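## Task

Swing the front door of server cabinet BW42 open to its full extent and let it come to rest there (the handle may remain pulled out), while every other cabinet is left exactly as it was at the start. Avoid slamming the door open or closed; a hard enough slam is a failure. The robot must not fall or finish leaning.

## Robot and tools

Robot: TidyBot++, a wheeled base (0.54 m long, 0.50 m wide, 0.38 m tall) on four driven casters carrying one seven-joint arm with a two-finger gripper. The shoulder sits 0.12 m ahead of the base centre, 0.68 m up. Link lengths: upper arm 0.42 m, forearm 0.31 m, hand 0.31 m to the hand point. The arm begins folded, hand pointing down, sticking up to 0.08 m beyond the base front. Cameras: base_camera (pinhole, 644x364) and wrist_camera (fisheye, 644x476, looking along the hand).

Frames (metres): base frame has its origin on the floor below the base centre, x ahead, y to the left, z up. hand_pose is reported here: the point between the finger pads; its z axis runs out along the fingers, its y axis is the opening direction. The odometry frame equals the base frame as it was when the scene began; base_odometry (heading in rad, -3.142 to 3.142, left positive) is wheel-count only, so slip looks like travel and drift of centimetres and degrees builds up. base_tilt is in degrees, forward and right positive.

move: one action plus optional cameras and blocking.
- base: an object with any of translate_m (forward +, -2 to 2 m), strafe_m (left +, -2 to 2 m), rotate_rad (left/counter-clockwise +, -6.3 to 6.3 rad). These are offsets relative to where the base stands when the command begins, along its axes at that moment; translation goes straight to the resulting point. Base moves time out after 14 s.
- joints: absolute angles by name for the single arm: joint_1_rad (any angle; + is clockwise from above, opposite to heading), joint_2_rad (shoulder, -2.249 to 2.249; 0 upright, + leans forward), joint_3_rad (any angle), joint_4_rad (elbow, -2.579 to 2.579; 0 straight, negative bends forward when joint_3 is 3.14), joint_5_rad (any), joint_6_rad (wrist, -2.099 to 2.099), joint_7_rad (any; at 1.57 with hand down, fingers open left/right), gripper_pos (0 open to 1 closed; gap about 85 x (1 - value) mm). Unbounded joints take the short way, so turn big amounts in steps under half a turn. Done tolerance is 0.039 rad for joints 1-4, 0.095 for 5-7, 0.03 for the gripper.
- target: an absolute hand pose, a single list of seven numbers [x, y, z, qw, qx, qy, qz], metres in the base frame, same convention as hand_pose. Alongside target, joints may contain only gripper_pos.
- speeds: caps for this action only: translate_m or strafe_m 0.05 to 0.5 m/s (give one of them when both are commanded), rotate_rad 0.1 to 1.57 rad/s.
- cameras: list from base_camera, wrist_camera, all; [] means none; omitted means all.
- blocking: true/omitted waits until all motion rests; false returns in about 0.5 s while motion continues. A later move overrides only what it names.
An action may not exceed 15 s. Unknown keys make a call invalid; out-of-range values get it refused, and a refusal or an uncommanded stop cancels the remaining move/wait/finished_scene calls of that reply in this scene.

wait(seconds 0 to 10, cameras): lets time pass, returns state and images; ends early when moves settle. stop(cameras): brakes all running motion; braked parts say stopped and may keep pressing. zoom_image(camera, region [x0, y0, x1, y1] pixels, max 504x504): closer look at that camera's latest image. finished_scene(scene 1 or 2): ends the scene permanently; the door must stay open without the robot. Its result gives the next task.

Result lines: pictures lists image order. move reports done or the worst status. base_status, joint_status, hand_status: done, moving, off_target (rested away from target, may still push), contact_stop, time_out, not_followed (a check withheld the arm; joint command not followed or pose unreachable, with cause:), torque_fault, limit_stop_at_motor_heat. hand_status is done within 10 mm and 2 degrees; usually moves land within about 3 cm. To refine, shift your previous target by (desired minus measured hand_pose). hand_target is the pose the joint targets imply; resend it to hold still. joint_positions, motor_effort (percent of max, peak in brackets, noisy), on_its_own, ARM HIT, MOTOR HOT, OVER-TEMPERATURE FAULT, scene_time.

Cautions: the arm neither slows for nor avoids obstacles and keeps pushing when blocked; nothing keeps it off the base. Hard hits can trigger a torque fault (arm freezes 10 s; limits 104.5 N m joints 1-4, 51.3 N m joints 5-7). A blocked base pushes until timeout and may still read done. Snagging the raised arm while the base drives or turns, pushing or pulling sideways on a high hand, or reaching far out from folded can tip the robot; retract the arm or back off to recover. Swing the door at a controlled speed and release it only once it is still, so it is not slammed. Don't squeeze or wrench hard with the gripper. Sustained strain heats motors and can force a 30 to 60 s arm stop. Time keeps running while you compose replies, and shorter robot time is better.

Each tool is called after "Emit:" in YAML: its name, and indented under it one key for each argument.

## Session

Emit:
move:

Scene clock: 0.00 s.
base_odometry: x=+0.000 y=+0.000 heading=+0.000
base_tilt: forward=-0.2 right=-0.3
base_status: not commanded
joint_positions: joint_1_rad=+0.006 joint_2_rad=-0.330 joint_3_rad=+3.184 joint_4_rad=-2.523 joint_5_rad=+0.014 joint_6_rad=-0.853 joint_7_rad=+1.558 gripper_pos=+0.000
joint_status: not commanded
motor_effort: joint_1_rad=+1 joint_2_rad=-1 joint_3_rad=+0 joint_4_rad=+14 joint_5_rad=+0 joint_6_rad=-1 joint_7_rad=+0
hand_pose: x=+0.2681 y=-0.0074 z=+0.5869 quat_wxyz=(-0.001, +0.999, -0.025, +0.048) (m; base frame)
hand_target: x=+0.2685 y=-0.0075 z=+0.5870 quat_wxyz=(-0.001, +0.999, -0.025, +0.048) (m; base frame)
hand_status: not commanded
pictures: base_camera, wrist_camera

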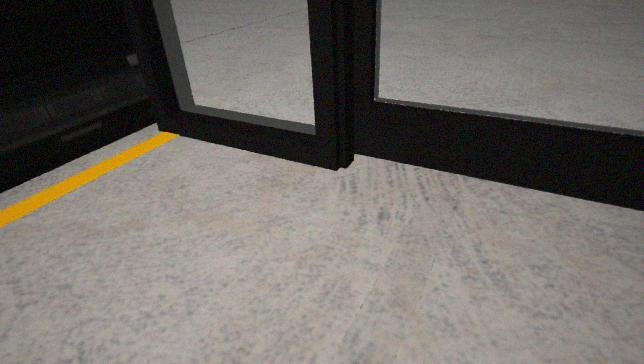

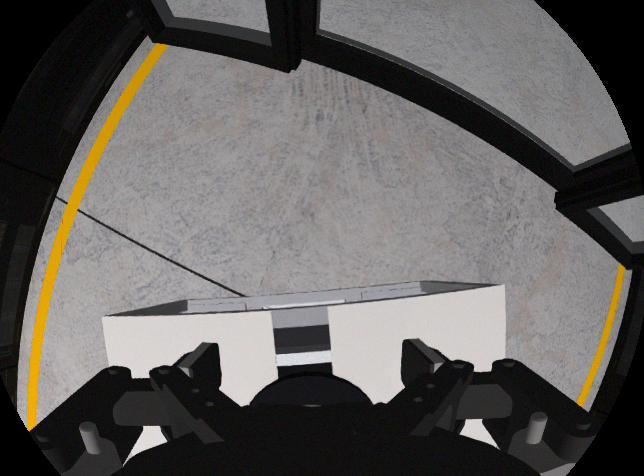

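Emit:
move:
  joints: {"joint_1_rad": 0, "joint_2_rad": -0.296, "joint_3_rad": 3.14, "joint_4_rad": -1.489, "joint_5_rad": 0, "joint_6_rad": -0.378, "joint_7_rad": 1.6, "gripper_pos": 0.5}

Scene clock: 7.03 s.
move: done
base_odometry: x=+0.000 y=+0.000 heading=+0.000
base_tilt: forward=-0.1 right=-0.3
base_status: not commanded
joint_positions: joint_1_rad=+0.006 joint_2_rad=-0.324 joint_3_rad=+3.154 joint_4_rad=-1.505 joint_5_rad=+0.014 joint_6_rad=-0.423 joint_7_rad=+1.558 gripper_pos=+0.500
joint_status: all done
motor_effort: joint_1_rad=+0(2) joint_2_rad=-8(9) joint_3_rad=+0(1) joint_4_rad=+22(23) joint_5_rad=-1(1) joint_6_rad=+8(9) joint_7_rad=+0(1)
hand_pose: x=+0.5873 y=-0.0107 z=+1.1895 quat_wxyz=(+0.007, +0.719, -0.010, +0.695) (m; base frame)
hand_target: x=+0.5997 y=+0.0023 z=+1.2002 quat_wxyz=(+0.010, +0.707, +0.011, +0.707) (m; base frame)
hand_status: not commanded
pictures: base_camera, wrist_camera

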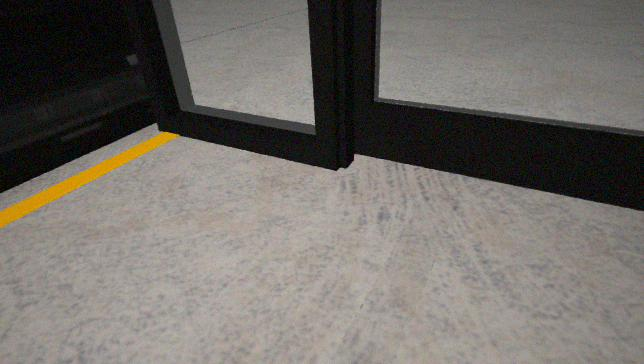

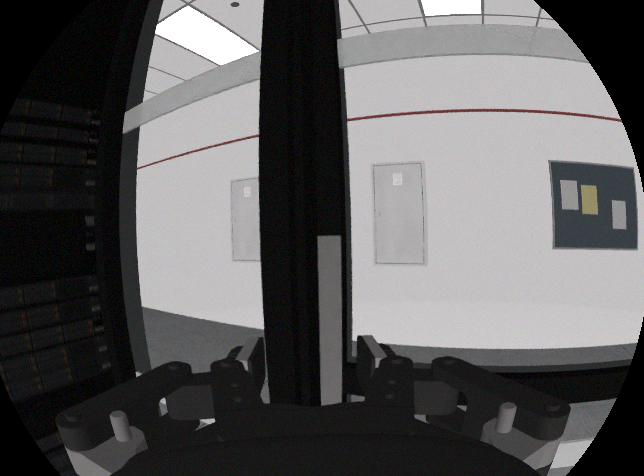

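Emit:
move:
  joints: {"joint_1_rad": 0, "joint_2_rad": -0.66, "joint_3_rad": 3.14, "joint_4_rad": -1.60, "joint_5_rad": 0, "joint_6_rad": -0.64, "joint_7_rad": 1.6, "gripper_pos": 0.5}
  cameras: ["wrist_camera"]

Emit:
move:
  base: {"rotate_rad": 1.5}
  speeds: {"rotate_rad": 0.8}

Scene clock: 16.67 s.
move: done
base_odometry: x=+0.000 y=+0.000 heading=+0.000
base_tilt: forward=-0.2 right=-0.3
base_status: not commanded
joint_positions: joint_1_rad=+0.006 joint_2_rad=-0.653 joint_3_rad=+3.154 joint_4_rad=-1.577 joint_5_rad=+0.014 joint_6_rad=-0.595 joint_7_rad=+1.558 gripper_pos=+0.500
joint_status: all done
motor_effort: joint_1_rad=+1(2) joint_2_rad=+4(11) joint_3_rad=+0(1) joint_4_rad=+20(23) joint_5_rad=+0(2) joint_6_rad=+8(9) joint_7_rad=+0(1)
hand_pose: x=+0.4253 y=-0.0099 z=+1.2215 quat_wxyz=(+0.005, +0.689, -0.011, +0.725) (m; base frame)
hand_target: x=+0.4262 y=+0.0022 z=+1.1967 quat_wxyz=(+0.010, +0.710, +0.011, +0.704) (m; base frame)
hand_status: not commanded
pictures: wrist_camera

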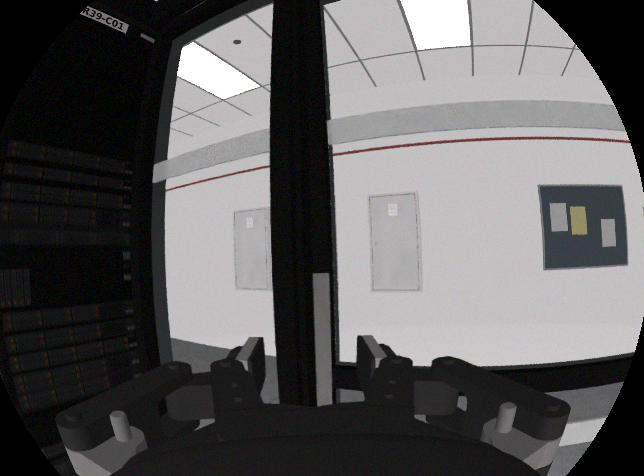

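Scene clock: 19.33 s.
move: done
base_odometry: x=+0.000 y=+0.000 heading=+1.500
base_tilt: forward=-0.2 right=-0.3
base_status: done
joint_positions: joint_1_rad=+0.006 joint_2_rad=-0.653 joint_3_rad=+3.148 joint_4_rad=-1.578 joint_5_rad=+0.014 joint_6_rad=-0.597 joint_7_rad=+1.558 gripper_pos=+0.500
joint_status: not commanded
motor_effort: joint_1_rad=+0(1) joint_2_rad=+4(5) joint_3_rad=+0(2) joint_4_rad=+19(20) joint_5_rad=+0(1) joint_6_rad=+7(9) joint_7_rad=+0(1)
hand_pose: x=+0.4255 y=-0.0068 z=+1.2206 quat_wxyz=(+0.005, +0.689, -0.009, +0.724) (m; base frame)
hand_target: x=+0.4262 y=+0.0022 z=+1.1967 quat_wxyz=(+0.010, +0.710, +0.011, +0.704) (m; base frame)
hand_status: not commanded
pictures: base_camera, wrist_camera

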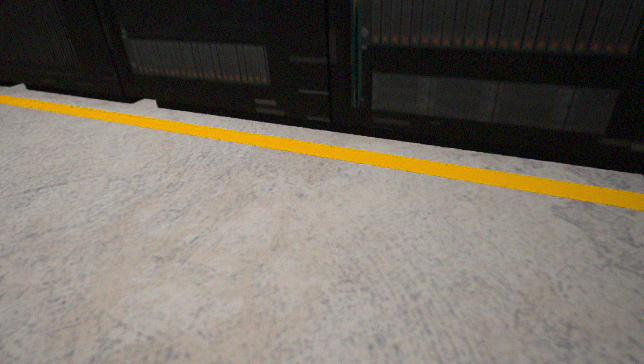

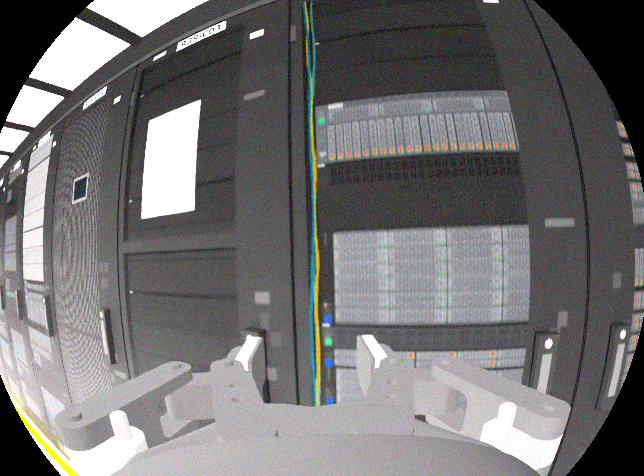

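Emit:
zoom_image:
  camera: "wrist_camera"
  region: [40, 0, 360, 240]

Emit:
zoom_image:
  camera: "wrist_camera"
  region: [380, 0, 644, 240]

Scaled by 1.575.

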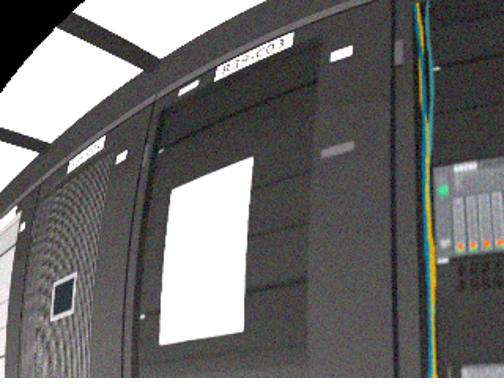

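Scaled by 1.909.

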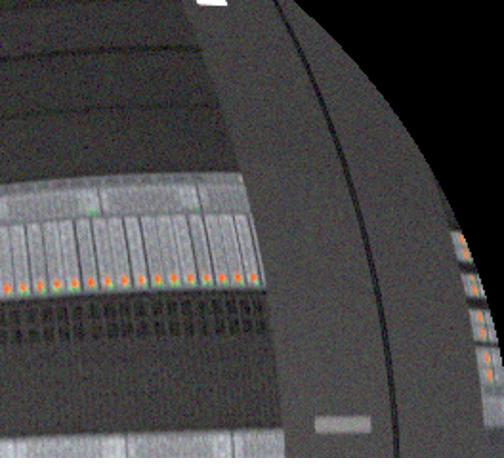

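Emit:
move:
  base: {"rotate_rad": 0.8}
  cameras: ["wrist_camera"]

Emit:
move:
  base: {"rotate_rad": 0.8}
  cameras: ["wrist_camera", "base_camera"]

Emit:
move:
  base: {"rotate_rad": 0.8}
  cameras: ["wrist_camera"]

Emit:
move:
  base: {"rotate_rad": 0.8}
  cameras: ["wrist_camera", "base_camera"]

Scene clock: 29.43 s.
move: done
base_odometry: x=+0.000 y=+0.000 heading=+2.300
base_tilt: forward=-0.2 right=-0.3
base_status: done
joint_positions: joint_1_rad=+0.006 joint_2_rad=-0.653 joint_3_rad=+3.145 joint_4_rad=-1.578 joint_5_rad=+0.014 joint_6_rad=-0.597 joint_7_rad=+1.558 gripper_pos=+0.500
joint_status: not commanded
motor_effort: joint_1_rad=+0(1) joint_2_rad=+4(6) joint_3_rad=+1(2) joint_4_rad=+19(20) joint_5_rad=+0(1) joint_6_rad=+8(8) joint_7_rad=+0(1)
hand_pose: x=+0.4256 y=-0.0048 z=+1.2202 quat_wxyz=(+0.005, +0.690, -0.007, +0.724) (m; base frame)
hand_target: x=+0.4262 y=+0.0022 z=+1.1967 quat_wxyz=(+0.010, +0.710, +0.011, +0.704) (m; base frame)
hand_status: not commanded
pictures: wrist_camera

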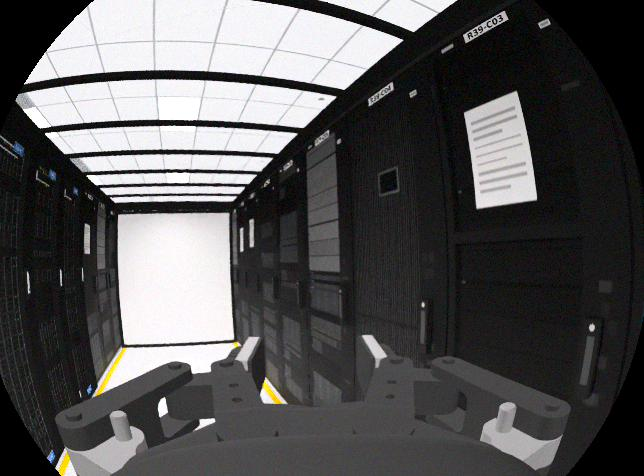

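Scene clock: 31.13 s.
move: done
base_odometry: x=+0.000 y=+0.000 heading=+3.100
base_tilt: forward=-0.1 right=-0.3
base_status: done
joint_positions: joint_1_rad=+0.006 joint_2_rad=-0.653 joint_3_rad=+3.143 joint_4_rad=-1.578 joint_5_rad=+0.014 joint_6_rad=-0.597 joint_7_rad=+1.558 gripper_pos=+0.500
joint_status: not commanded
motor_effort: joint_1_rad=+0(1) joint_2_rad=+4(5) joint_3_rad=+1(2) joint_4_rad=+19(20) joint_5_rad=+0(1) joint_6_rad=+8(9) joint_7_rad=+0(1)
hand_pose: x=+0.4256 y=-0.0038 z=+1.2201 quat_wxyz=(+0.004, +0.690, -0.006, +0.724) (m; base frame)
hand_target: x=+0.4262 y=+0.0022 z=+1.1967 quat_wxyz=(+0.010, +0.710, +0.011, +0.704) (m; base frame)
hand_status: not commanded
pictures: base_camera, wrist_camera

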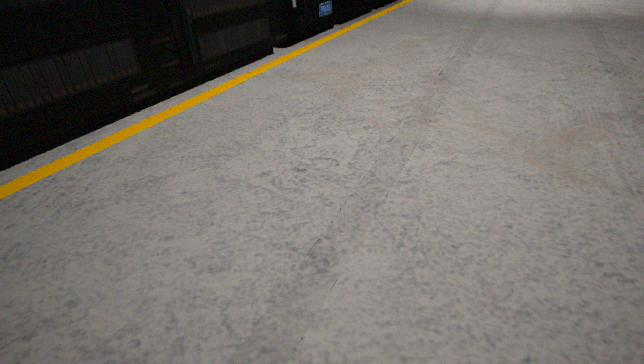

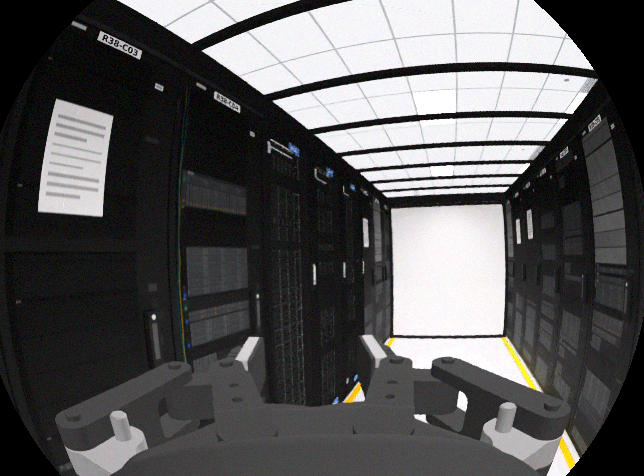

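Scene clock: 32.83 s.
move: done
base_odometry: x=+0.000 y=+0.000 heading=-2.384
base_tilt: forward=-0.2 right=-0.3
base_status: done
joint_positions: joint_1_rad=+0.006 joint_2_rad=-0.653 joint_3_rad=+3.142 joint_4_rad=-1.579 joint_5_rad=+0.014 joint_6_rad=-0.597 joint_7_rad=+1.558 gripper_pos=+0.500
joint_status: not commanded
motor_effort: joint_1_rad=+0(1) joint_2_rad=+4(5) joint_3_rad=+1(2) joint_4_rad=+19(20) joint_5_rad=+0(1) joint_6_rad=+8(9) joint_7_rad=+0(1)
hand_pose: x=+0.4256 y=-0.0032 z=+1.2199 quat_wxyz=(+0.004, +0.690, -0.006, +0.724) (m; base frame)
hand_target: x=+0.4262 y=+0.0022 z=+1.1967 quat_wxyz=(+0.010, +0.710, +0.011, +0.704) (m; base frame)
hand_status: not commanded
pictures: wrist_camera

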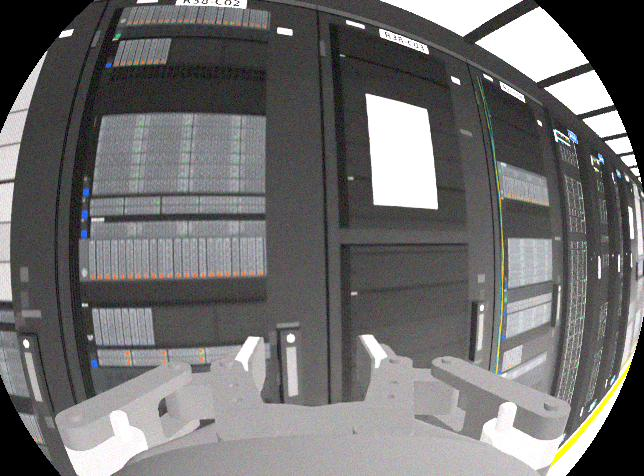

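Scene clock: 34.53 s.
move: done
base_odometry: x=+0.000 y=+0.000 heading=-1.584
base_tilt: forward=-0.2 right=-0.3
base_status: done
joint_positions: joint_1_rad=+0.006 joint_2_rad=-0.653 joint_3_rad=+3.141 joint_4_rad=-1.579 joint_5_rad=+0.014 joint_6_rad=-0.597 joint_7_rad=+1.558 gripper_pos=+0.500
joint_status: not commanded
motor_effort: joint_1_rad=+1(1) joint_2_rad=+5(5) joint_3_rad=+1(2) joint_4_rad=+19(20) joint_5_rad=+0(1) joint_6_rad=+8(9) joint_7_rad=+0(1)
hand_pose: x=+0.4256 y=-0.0028 z=+1.2199 quat_wxyz=(+0.004, +0.690, -0.005, +0.724) (m; base frame)
hand_target: x=+0.4262 y=+0.0022 z=+1.1967 quat_wxyz=(+0.010, +0.710, +0.011, +0.704) (m; base frame)
hand_status: not commanded
pictures: base_camera, wrist_camera

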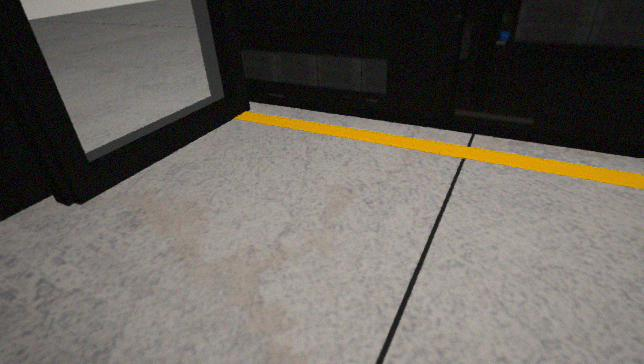

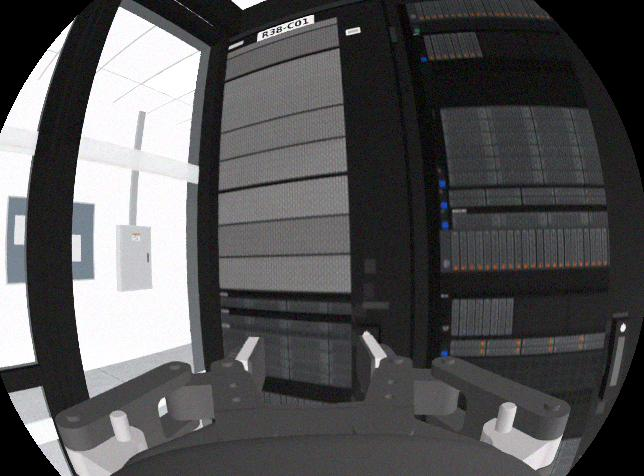

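Emit:
move:
  base: {"rotate_rad": -0.416}
  cameras: ["wrist_camera", "base_camera"]

Emit:
move:
  base: {"strafe_m": -1.6}
  cameras: ["wrist_camera", "base_camera"]

Scene clock: 46.40 s.
move: done
base_odometry: x=+0.000 y=+0.000 heading=-1.999
base_tilt: forward=-0.2 right=-0.3
base_status: done
joint_positions: joint_1_rad=+0.006 joint_2_rad=-0.653 joint_3_rad=+3.142 joint_4_rad=-1.579 joint_5_rad=+0.014 joint_6_rad=-0.597 joint_7_rad=+1.558 gripper_pos=+0.500
joint_status: not commanded
motor_effort: joint_1_rad=+0(1) joint_2_rad=+4(5) joint_3_rad=+1(2) joint_4_rad=+19(20) joint_5_rad=+0(1) joint_6_rad=+8(9) joint_7_rad=-1(1)
hand_pose: x=+0.4257 y=-0.0029 z=+1.2198 quat_wxyz=(+0.004, +0.690, -0.005, +0.724) (m; base frame)
hand_target: x=+0.4262 y=+0.0022 z=+1.1967 quat_wxyz=(+0.010, +0.710, +0.011, +0.704) (m; base frame)
hand_status: not commanded
pictures: base_camera, wrist_camera

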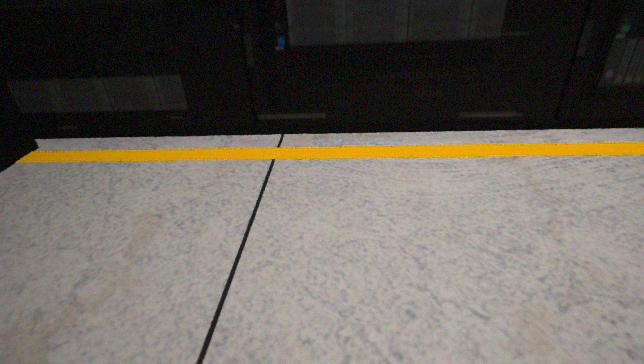

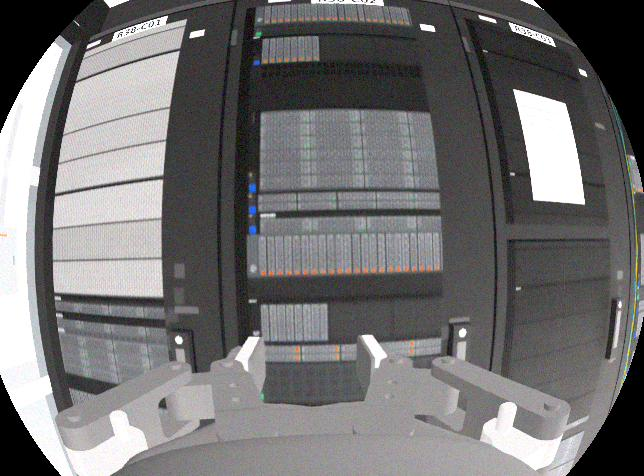

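Scene clock: 50.73 s.
move: done
base_odometry: x=-1.455 y=+0.665 heading=-1.999
base_tilt: forward=-0.2 right=-0.3
base_status: done
joint_positions: joint_1_rad=+0.006 joint_2_rad=-0.653 joint_3_rad=+3.141 joint_4_rad=-1.579 joint_5_rad=+0.014 joint_6_rad=-0.598 joint_7_rad=+1.558 gripper_pos=+0.500
joint_status: not commanded
motor_effort: joint_1_rad=+0(1) joint_2_rad=+4(6) joint_3_rad=+1(3) joint_4_rad=+20(20) joint_5_rad=+0(1) joint_6_rad=+8(9) joint_7_rad=+0(1)
hand_pose: x=+0.4257 y=-0.0027 z=+1.2196 quat_wxyz=(+0.004, +0.690, -0.005, +0.724) (m; base frame)
hand_target: x=+0.4262 y=+0.0022 z=+1.1967 quat_wxyz=(+0.010, +0.710, +0.011, +0.704) (m; base frame)
hand_status: not commanded
pictures: base_camera, wrist_camera

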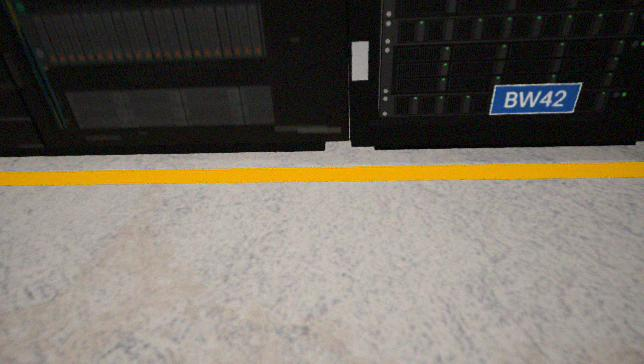

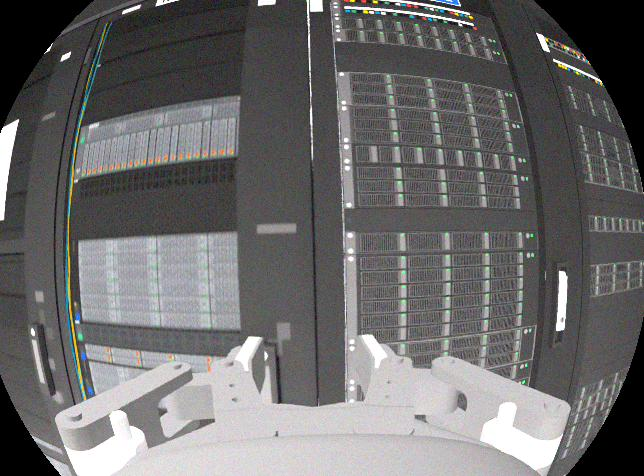

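Emit:
move:
  base: {"strafe_m": -0.50, "translate_m": -0.08, "rotate_rad": 0.02}
  cameras: ["base_camera"]

Emit:
move:
  joints: {"joint_1_rad": 0, "joint_2_rad": 0.035, "joint_3_rad": 3.14, "joint_4_rad": -1.38, "joint_5_rad": 0, "joint_6_rad": -0.11, "joint_7_rad": 1.6, "gripper_pos": 0.65}

Scene clock: 83.83 s.
move: done
base_odometry: x=-1.877 y=+0.945 heading=-1.978
base_tilt: forward=-0.2 right=-0.3
base_status: done
joint_positions: joint_1_rad=+0.006 joint_2_rad=-0.653 joint_3_rad=+3.144 joint_4_rad=-1.579 joint_5_rad=+0.014 joint_6_rad=-0.598 joint_7_rad=+1.558 gripper_pos=+0.500
joint_status: not commanded
motor_effort: joint_1_rad=+0(1) joint_2_rad=+5(6) joint_3_rad=+1(3) joint_4_rad=+20(20) joint_5_rad=-1(1) joint_6_rad=+7(9) joint_7_rad=+0(1)
hand_pose: x=+0.4257 y=-0.0044 z=+1.2195 quat_wxyz=(+0.005, +0.690, -0.007, +0.723) (m; base frame)
hand_target: x=+0.4262 y=+0.0022 z=+1.1967 quat_wxyz=(+0.010, +0.710, +0.011, +0.704) (m; base frame)
hand_status: not commanded
pictures: base_camera

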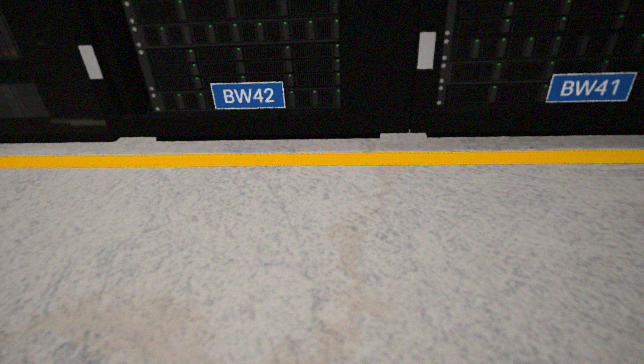

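Scene clock: 86.07 s.
move: done
base_odometry: x=-1.877 y=+0.945 heading=-1.978
base_tilt: forward=-0.1 right=-0.3
base_status: not commanded
joint_positions: joint_1_rad=+0.006 joint_2_rad=+0.017 joint_3_rad=+3.144 joint_4_rad=-1.401 joint_5_rad=+0.014 joint_6_rad=-0.154 joint_7_rad=+1.558 gripper_pos=+0.650
joint_status: all done
motor_effort: joint_1_rad=+0(1) joint_2_rad=-21(24) joint_3_rad=+0(1) joint_4_rad=+23(25) joint_5_rad=-1(1) joint_6_rad=+8(9) joint_7_rad=-1(2)
hand_pose: x=+0.7483 y=-0.0047 z=+1.1500 quat_wxyz=(+0.004, +0.707, -0.004, +0.707) (m; base frame)
hand_target: x=+0.7552 y=+0.0023 z=+1.1654 quat_wxyz=(+0.010, +0.691, +0.011, +0.723) (m; base frame)
hand_status: not commanded
pictures: base_camera, wrist_camera

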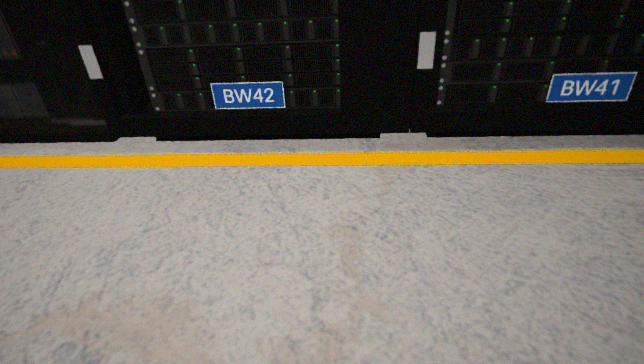

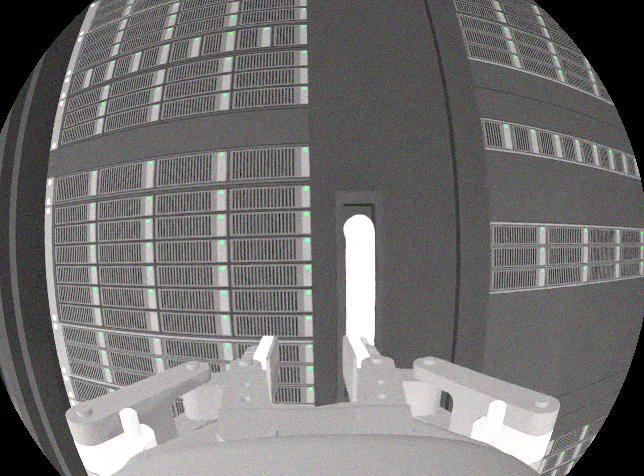

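Emit:
zoom_image:
  camera: "wrist_camera"
  region: [230, 170, 430, 390]

Scaled by 2.291.

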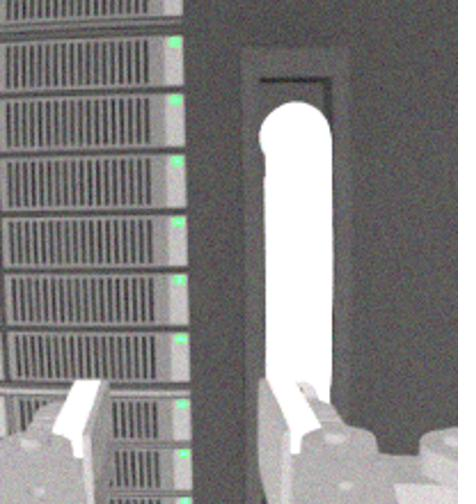

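Emit:
move:
  base: {"strafe_m": -0.034, "translate_m": 0.07}
  speeds: {"translate_m": 0.1}
  cameras: ["wrist_camera"]

Emit:
zoom_image:
  camera: "wrist_camera"
  region: [210, 170, 410, 390]

Scene clock: 107.13 s.
move: done
base_odometry: x=-1.936 y=+0.894 heading=-1.979
base_tilt: forward=-0.1 right=-0.3
base_status: done
joint_positions: joint_1_rad=+0.006 joint_2_rad=+0.021 joint_3_rad=+3.144 joint_4_rad=-1.399 joint_5_rad=+0.014 joint_6_rad=-0.150 joint_7_rad=+1.558 gripper_pos=+0.650
joint_status: not commanded
motor_effort: joint_1_rad=+0(2) joint_2_rad=-22(25) joint_3_rad=+0(2) joint_4_rad=+23(24) joint_5_rad=+0(1) joint_6_rad=+8(9) joint_7_rad=+0(1)
hand_pose: x=+0.7501 y=-0.0045 z=+1.1498 quat_wxyz=(+0.004, +0.707, -0.003, +0.707) (m; base frame)
hand_target: x=+0.7552 y=+0.0023 z=+1.1654 quat_wxyz=(+0.010, +0.691, +0.011, +0.723) (m; base frame)
hand_status: not commanded
pictures: wrist_camera

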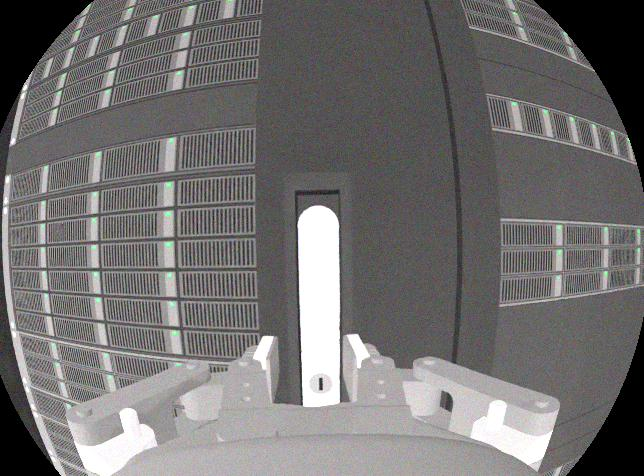

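Scaled by 2.291.

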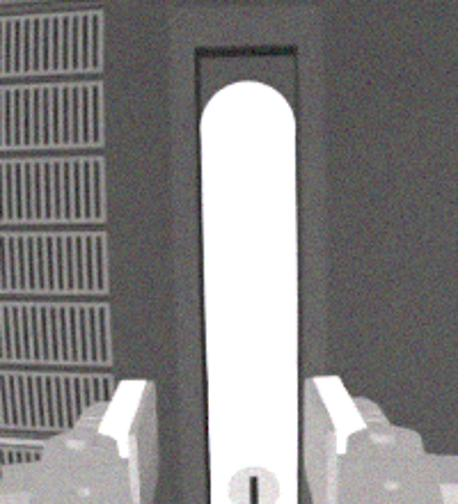

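Emit:
move:
  base: {"strafe_m": -0.004, "translate_m": 0.015}
  speeds: {"translate_m": 0.05}
  joints: {"gripper_pos": 0.68}
  cameras: ["wrist_camera"]

Emit:
zoom_image:
  camera: "wrist_camera"
  region: [210, 170, 410, 390]

Scene clock: 115.63 s.
move: done
base_odometry: x=-1.946 y=+0.882 heading=-1.979
base_tilt: forward=-0.1 right=-0.3
base_status: done
joint_positions: joint_1_rad=+0.006 joint_2_rad=+0.022 joint_3_rad=+3.144 joint_4_rad=-1.398 joint_5_rad=+0.014 joint_6_rad=-0.150 joint_7_rad=+1.558 gripper_pos=+0.680
joint_status: all done
motor_effort: joint_1_rad=+0(1) joint_2_rad=-22(26) joint_3_rad=+0(1) joint_4_rad=+23(24) joint_5_rad=-1(1) joint_6_rad=+8(9) joint_7_rad=+0(1)
hand_pose: x=+0.7504 y=-0.0045 z=+1.1498 quat_wxyz=(+0.004, +0.707, -0.003, +0.707) (m; base frame)
hand_target: x=+0.7552 y=+0.0023 z=+1.1654 quat_wxyz=(+0.010, +0.691, +0.011, +0.723) (m; base frame)
hand_status: not commanded
pictures: wrist_camera

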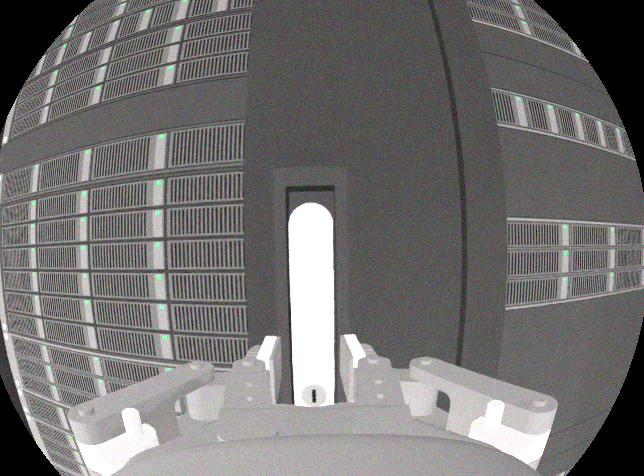

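Scaled by 2.291.

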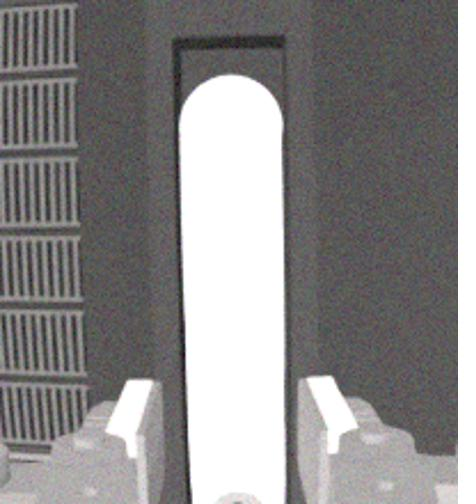

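Emit:
move:
  base: {"translate_m": 0.012}
  speeds: {"translate_m": 0.05}
  joints: {"gripper_pos": 0.71}
  cameras: ["wrist_camera"]

Emit:
zoom_image:
  camera: "wrist_camera"
  region: [210, 190, 410, 410]

Scene clock: 123.87 s.
move: done
base_odometry: x=-1.951 y=+0.871 heading=-1.979
base_tilt: forward=-0.1 right=-0.3
base_status: done
joint_positions: joint_1_rad=+0.006 joint_2_rad=+0.016 joint_3_rad=+3.144 joint_4_rad=-1.397 joint_5_rad=+0.014 joint_6_rad=-0.149 joint_7_rad=+1.558 gripper_pos=+0.710
joint_status: all done
motor_effort: joint_1_rad=+0(1) joint_2_rad=-20(23) joint_3_rad=+1(1) joint_4_rad=+24(30) joint_5_rad=+0(1) joint_6_rad=+10(15) joint_7_rad=+0(1)
hand_pose: x=+0.7474 y=-0.0045 z=+1.1550 quat_wxyz=(+0.004, +0.704, -0.003, +0.710) (m; base frame)
hand_target: x=+0.7552 y=+0.0023 z=+1.1654 quat_wxyz=(+0.010, +0.691, +0.011, +0.723) (m; base frame)
hand_status: not commanded
pictures: wrist_camera

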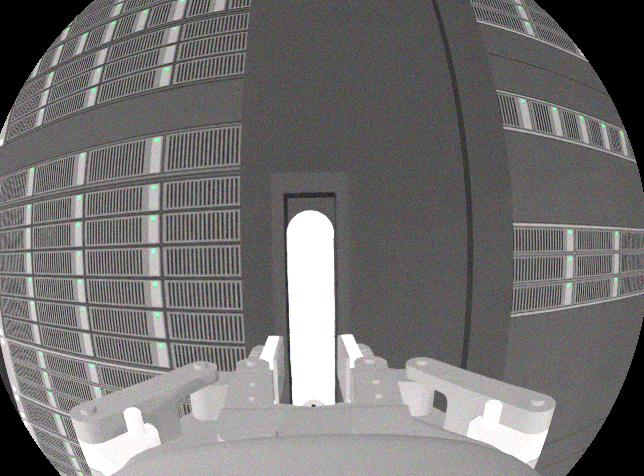

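Scaled by 2.291.

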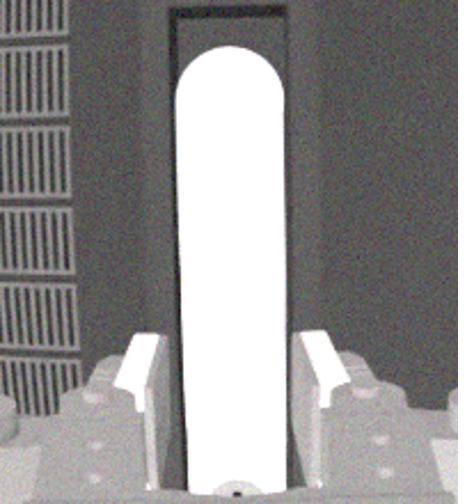

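Emit:
move:
  joints: {"gripper_pos": 1.0}
  cameras: ["wrist_camera"]

Emit:
zoom_image:
  camera: "wrist_camera"
  region: [210, 190, 410, 410]

Scene clock: 128.17 s.
move: off_target
base_odometry: x=-1.951 y=+0.871 heading=-1.979
base_tilt: forward=-0.1 right=-0.3
base_status: not commanded
joint_positions: joint_1_rad=+0.006 joint_2_rad=+0.015 joint_3_rad=+3.145 joint_4_rad=-1.397 joint_5_rad=+0.014 joint_6_rad=-0.149 joint_7_rad=+1.558 gripper_pos=+0.819
joint_status: gripper_pos off_target (ended at +0.819, target +1.000)
motor_effort: joint_1_rad=-1(3) joint_2_rad=-19(19) joint_3_rad=-1(2) joint_4_rad=+26(29) joint_5_rad=-1(1) joint_6_rad=+11(15) joint_7_rad=+0(1)
hand_pose: x=+0.7469 y=-0.0053 z=+1.1556 quat_wxyz=(+0.004, +0.703, -0.004, +0.711) (m; base frame)
hand_target: x=+0.7552 y=+0.0023 z=+1.1654 quat_wxyz=(+0.010, +0.691, +0.011, +0.723) (m; base frame)
hand_status: not commanded
pictures: wrist_camera

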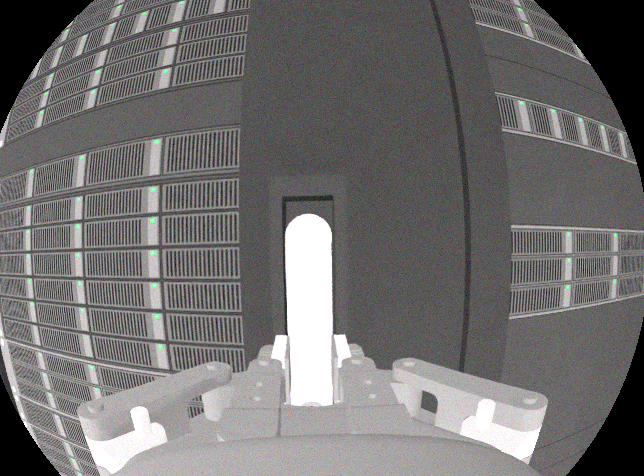

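Scaled by 2.291.

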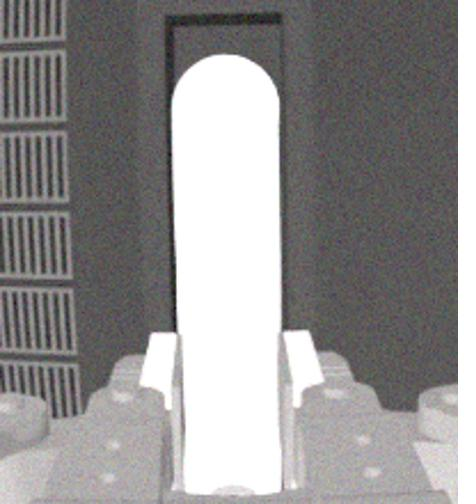

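Emit:
move:
  base: {"translate_m": -0.035}
  speeds: {"translate_m": 0.05}
  cameras: ["wrist_camera"]

Scene clock: 134.63 s.
move: done
base_odometry: x=-1.937 y=+0.903 heading=-1.979
base_tilt: forward=-0.1 right=-0.3
base_status: done
joint_positions: joint_1_rad=+0.006 joint_2_rad=+0.054 joint_3_rad=+3.145 joint_4_rad=-1.371 joint_5_rad=+0.014 joint_6_rad=-0.114 joint_7_rad=+1.558 gripper_pos=+0.823
joint_status: not commanded
motor_effort: joint_1_rad=-1(2) joint_2_rad=-29(32) joint_3_rad=-1(2) joint_4_rad=+21(25) joint_5_rad=+0(1) joint_6_rad=+6(11) joint_7_rad=+1(1)
hand_pose: x=+0.7641 y=-0.0054 z=+1.1572 quat_wxyz=(+0.004, +0.696, -0.004, +0.718) (m; base frame)
hand_target: x=+0.7552 y=+0.0023 z=+1.1654 quat_wxyz=(+0.010, +0.691, +0.011, +0.723) (m; base frame)
hand_status: not commanded
pictures: wrist_camera

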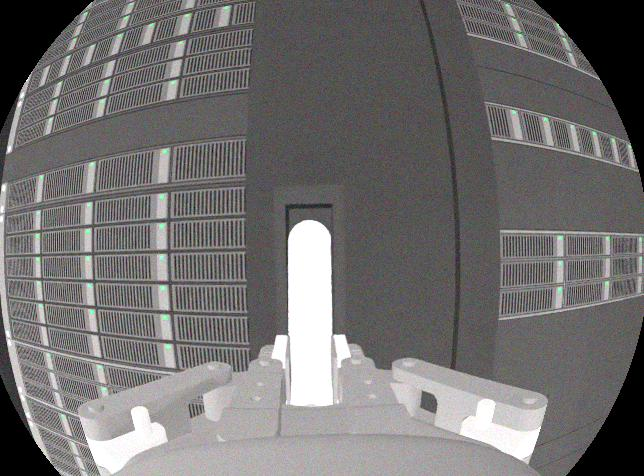

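Emit:
move:
  base: {"translate_m": -0.035}
  speeds: {"translate_m": 0.05}
  joints: {"joint_2_rad": 0.04, "joint_4_rad": -1.33, "joint_6_rad": -0.15}
  cameras: ["wrist_camera"]

Scene clock: 138.30 s.
move: off_target
base_odometry: x=-1.924 y=+0.935 heading=-1.979
base_tilt: forward=-0.1 right=-0.3
base_status: done
joint_positions: joint_1_rad=+0.006 joint_2_rad=+0.080 joint_3_rad=+3.145 joint_4_rad=-1.324 joint_5_rad=+0.014 joint_6_rad=-0.125 joint_7_rad=+1.558 gripper_pos=+0.839
joint_status: joint_2_rad off_target (ended at +0.080, target +0.040); the others done
motor_effort: joint_1_rad=+1(3) joint_2_rad=-34(39) joint_3_rad=+0(4) joint_4_rad=+21(22) joint_5_rad=+0(1) joint_6_rad=+5(7) joint_7_rad=+0(1)
hand_pose: x=+0.7738 y=-0.0053 z=+1.1666 quat_wxyz=(+0.004, +0.692, -0.004, +0.722) (m; base frame)
hand_target: x=+0.7547 y=+0.0023 z=+1.1808 quat_wxyz=(+0.010, +0.689, +0.011, +0.725) (m; base frame)
hand_status: not commanded
pictures: wrist_camera

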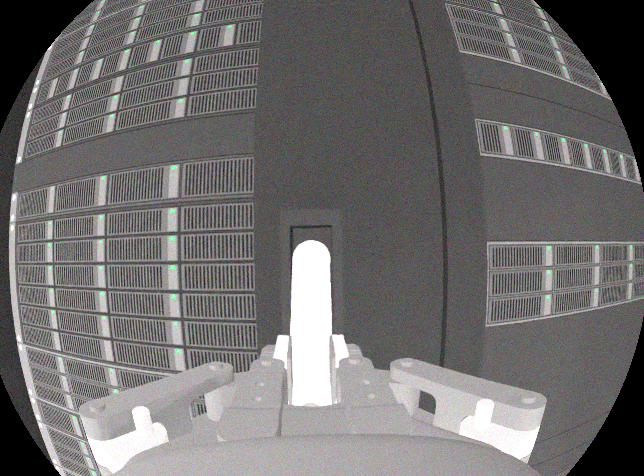

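Emit:
move:

Scene clock: 159.03 s.
base_odometry: x=-1.924 y=+0.935 heading=-1.979
base_tilt: forward=-0.1 right=-0.3
base_status: done
joint_positions: joint_1_rad=+0.006 joint_2_rad=+0.080 joint_3_rad=+3.145 joint_4_rad=-1.324 joint_5_rad=+0.014 joint_6_rad=-0.125 joint_7_rad=+1.558 gripper_pos=+0.839
joint_status: joint_2_rad off_target (ended at +0.080, target +0.040); the others done
motor_effort: joint_1_rad=+1(3) joint_2_rad=-34(39) joint_3_rad=+0(4) joint_4_rad=+21(22) joint_5_rad=+0(1) joint_6_rad=+5(7) joint_7_rad=+0(1)
hand_pose: x=+0.7738 y=-0.0053 z=+1.1666 quat_wxyz=(+0.004, +0.692, -0.004, +0.722) (m; base frame)
hand_target: x=+0.7547 y=+0.0023 z=+1.1808 quat_wxyz=(+0.010, +0.689, +0.011, +0.725) (m; base frame)
hand_status: not commanded
pictures: base_camera, wrist_camera

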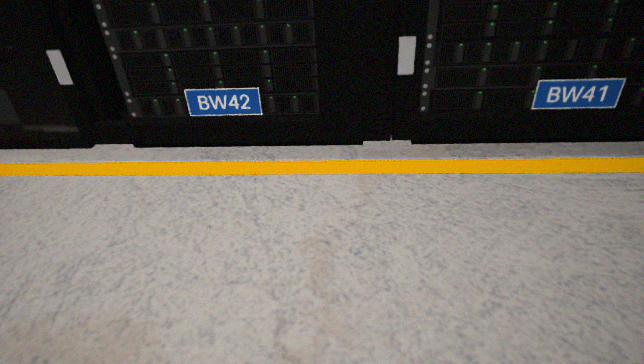

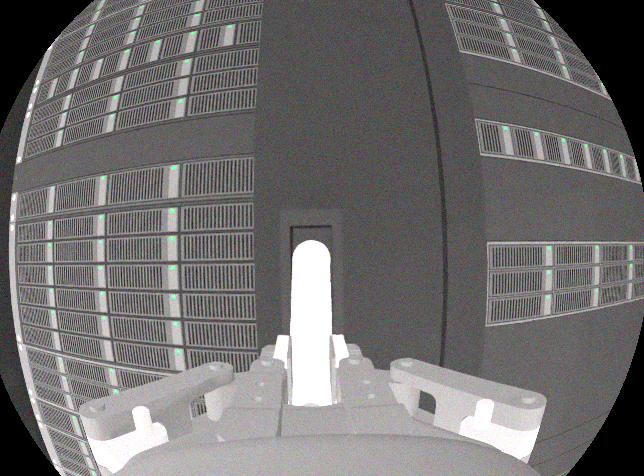

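Emit:
zoom_image:
  camera: "wrist_camera"
  region: [200, 200, 420, 430]

Emit:
move:
  base: {"translate_m": -0.015}
  speeds: {"translate_m": 0.05}

Scaled by 2.191.

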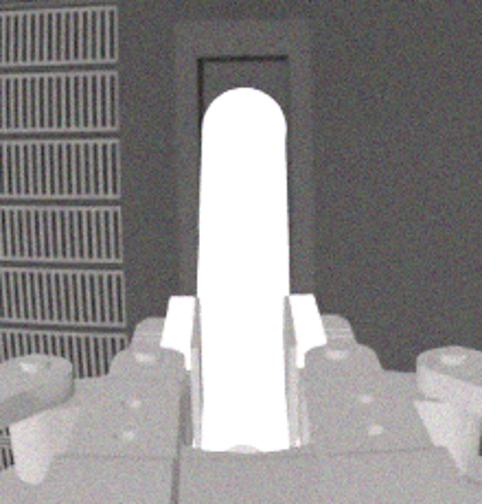

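Scene clock: 164.30 s.
move: done
base_odometry: x=-1.918 y=+0.949 heading=-1.979
base_tilt: forward=-0.1 right=-0.3
base_status: done
joint_positions: joint_1_rad=+0.006 joint_2_rad=+0.110 joint_3_rad=+3.144 joint_4_rad=-1.301 joint_5_rad=+0.014 joint_6_rad=-0.107 joint_7_rad=+1.558 gripper_pos=+0.839
joint_status: not commanded
motor_effort: joint_1_rad=+2(2) joint_2_rad=-41(44) joint_3_rad=+1(1) joint_4_rad=+17(21) joint_5_rad=+0(0) joint_6_rad=+1(6) joint_7_rad=+0(1)
hand_pose: x=+0.7864 y=-0.0050 z=+1.1667 quat_wxyz=(+0.004, +0.688, -0.003, +0.726) (m; base frame)
hand_target: x=+0.7547 y=+0.0023 z=+1.1808 quat_wxyz=(+0.010, +0.689, +0.011, +0.725) (m; base frame)
hand_status: not commanded
pictures: base_camera, wrist_camera

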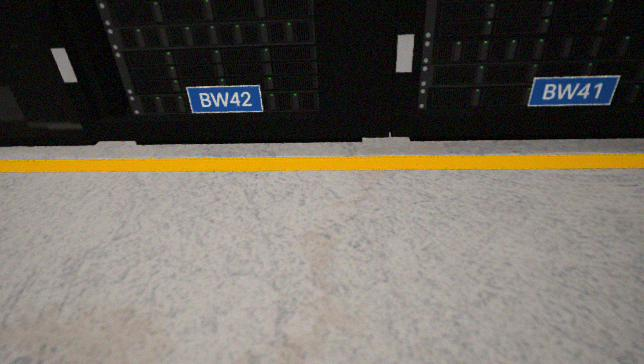

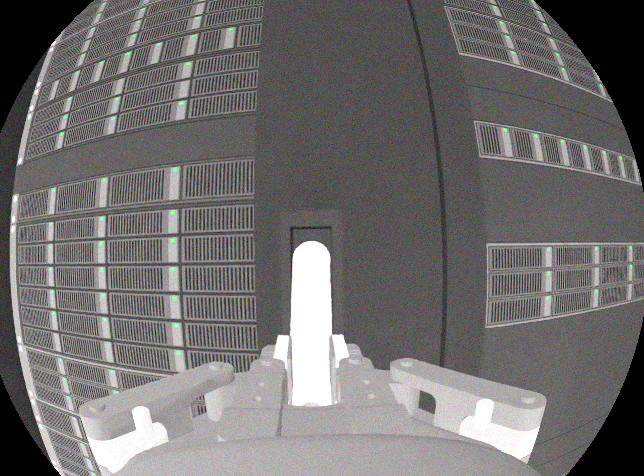

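Emit:
move:
  base: {"translate_m": 0.025}
  speeds: {"translate_m": 0.05}
  cameras: []

Emit:
move:
  joints: {"gripper_pos": 0.45}

Emit:
zoom_image:
  camera: "wrist_camera"
  region: [200, 200, 420, 430]

Scene clock: 173.10 s.
move: done
base_odometry: x=-1.928 y=+0.926 heading=-1.979
base_tilt: forward=-0.2 right=-0.3
base_status: done
joint_positions: joint_1_rad=+0.006 joint_2_rad=+0.059 joint_3_rad=+3.144 joint_4_rad=-1.335 joint_5_rad=+0.014 joint_6_rad=-0.148 joint_7_rad=+1.558 gripper_pos=+0.839
joint_status: not commanded
on_its_own: joint_2_rad moved -0.051 to your old target +0.040
motor_effort: joint_1_rad=+0(2) joint_2_rad=-26(41) joint_3_rad=+0(2) joint_4_rad=+26(28) joint_5_rad=+0(0) joint_6_rad=+10(12) joint_7_rad=+0(1)
hand_pose: x=+0.7642 y=-0.0045 z=+1.1666 quat_wxyz=(+0.004, +0.697, -0.003, +0.717) (m; base frame)
hand_target: x=+0.7547 y=+0.0023 z=+1.1808 quat_wxyz=(+0.010, +0.689, +0.011, +0.725) (m; base frame)
hand_status: not commanded
pictures: none
No camera images: "cameras" was empty.

Scene clock: 173.93 s.
move: done
base_odometry: x=-1.928 y=+0.926 heading=-1.979
base_tilt: forward=-0.1 right=-0.3
base_status: not commanded
joint_positions: joint_1_rad=+0.006 joint_2_rad=+0.048 joint_3_rad=+3.144 joint_4_rad=-1.334 joint_5_rad=+0.014 joint_6_rad=-0.148 joint_7_rad=+1.558 gripper_pos=+0.450
joint_status: all done
motor_effort: joint_1_rad=+0(1) joint_2_rad=-22(28) joint_3_rad=+0(1) joint_4_rad=+23(26) joint_5_rad=+0(1) joint_6_rad=+7(12) joint_7_rad=-1(1)
hand_pose: x=+0.7588 y=-0.0045 z=+1.1737 quat_wxyz=(+0.004, +0.693, -0.003, +0.721) (m; base frame)
hand_target: x=+0.7547 y=+0.0023 z=+1.1808 quat_wxyz=(+0.010, +0.689, +0.011, +0.725) (m; base frame)
hand_status: not commanded
pictures: base_camera, wrist_camera

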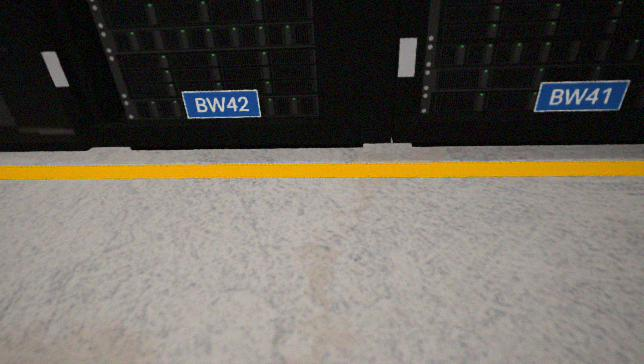

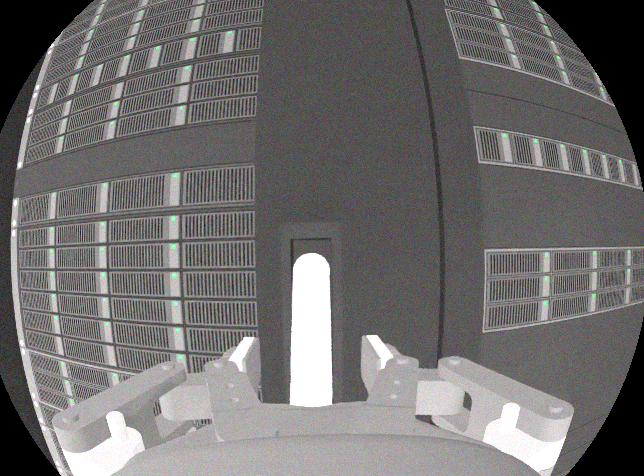

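Scaled by 2.191.

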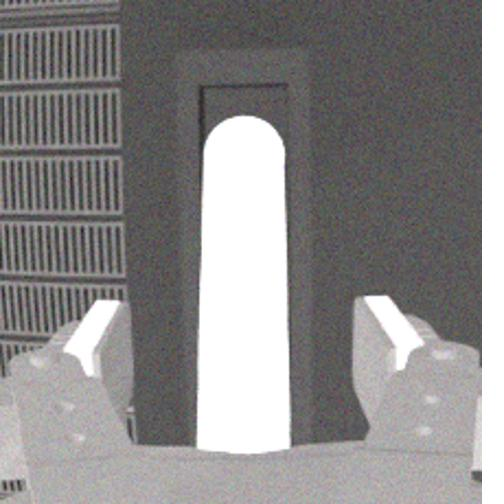

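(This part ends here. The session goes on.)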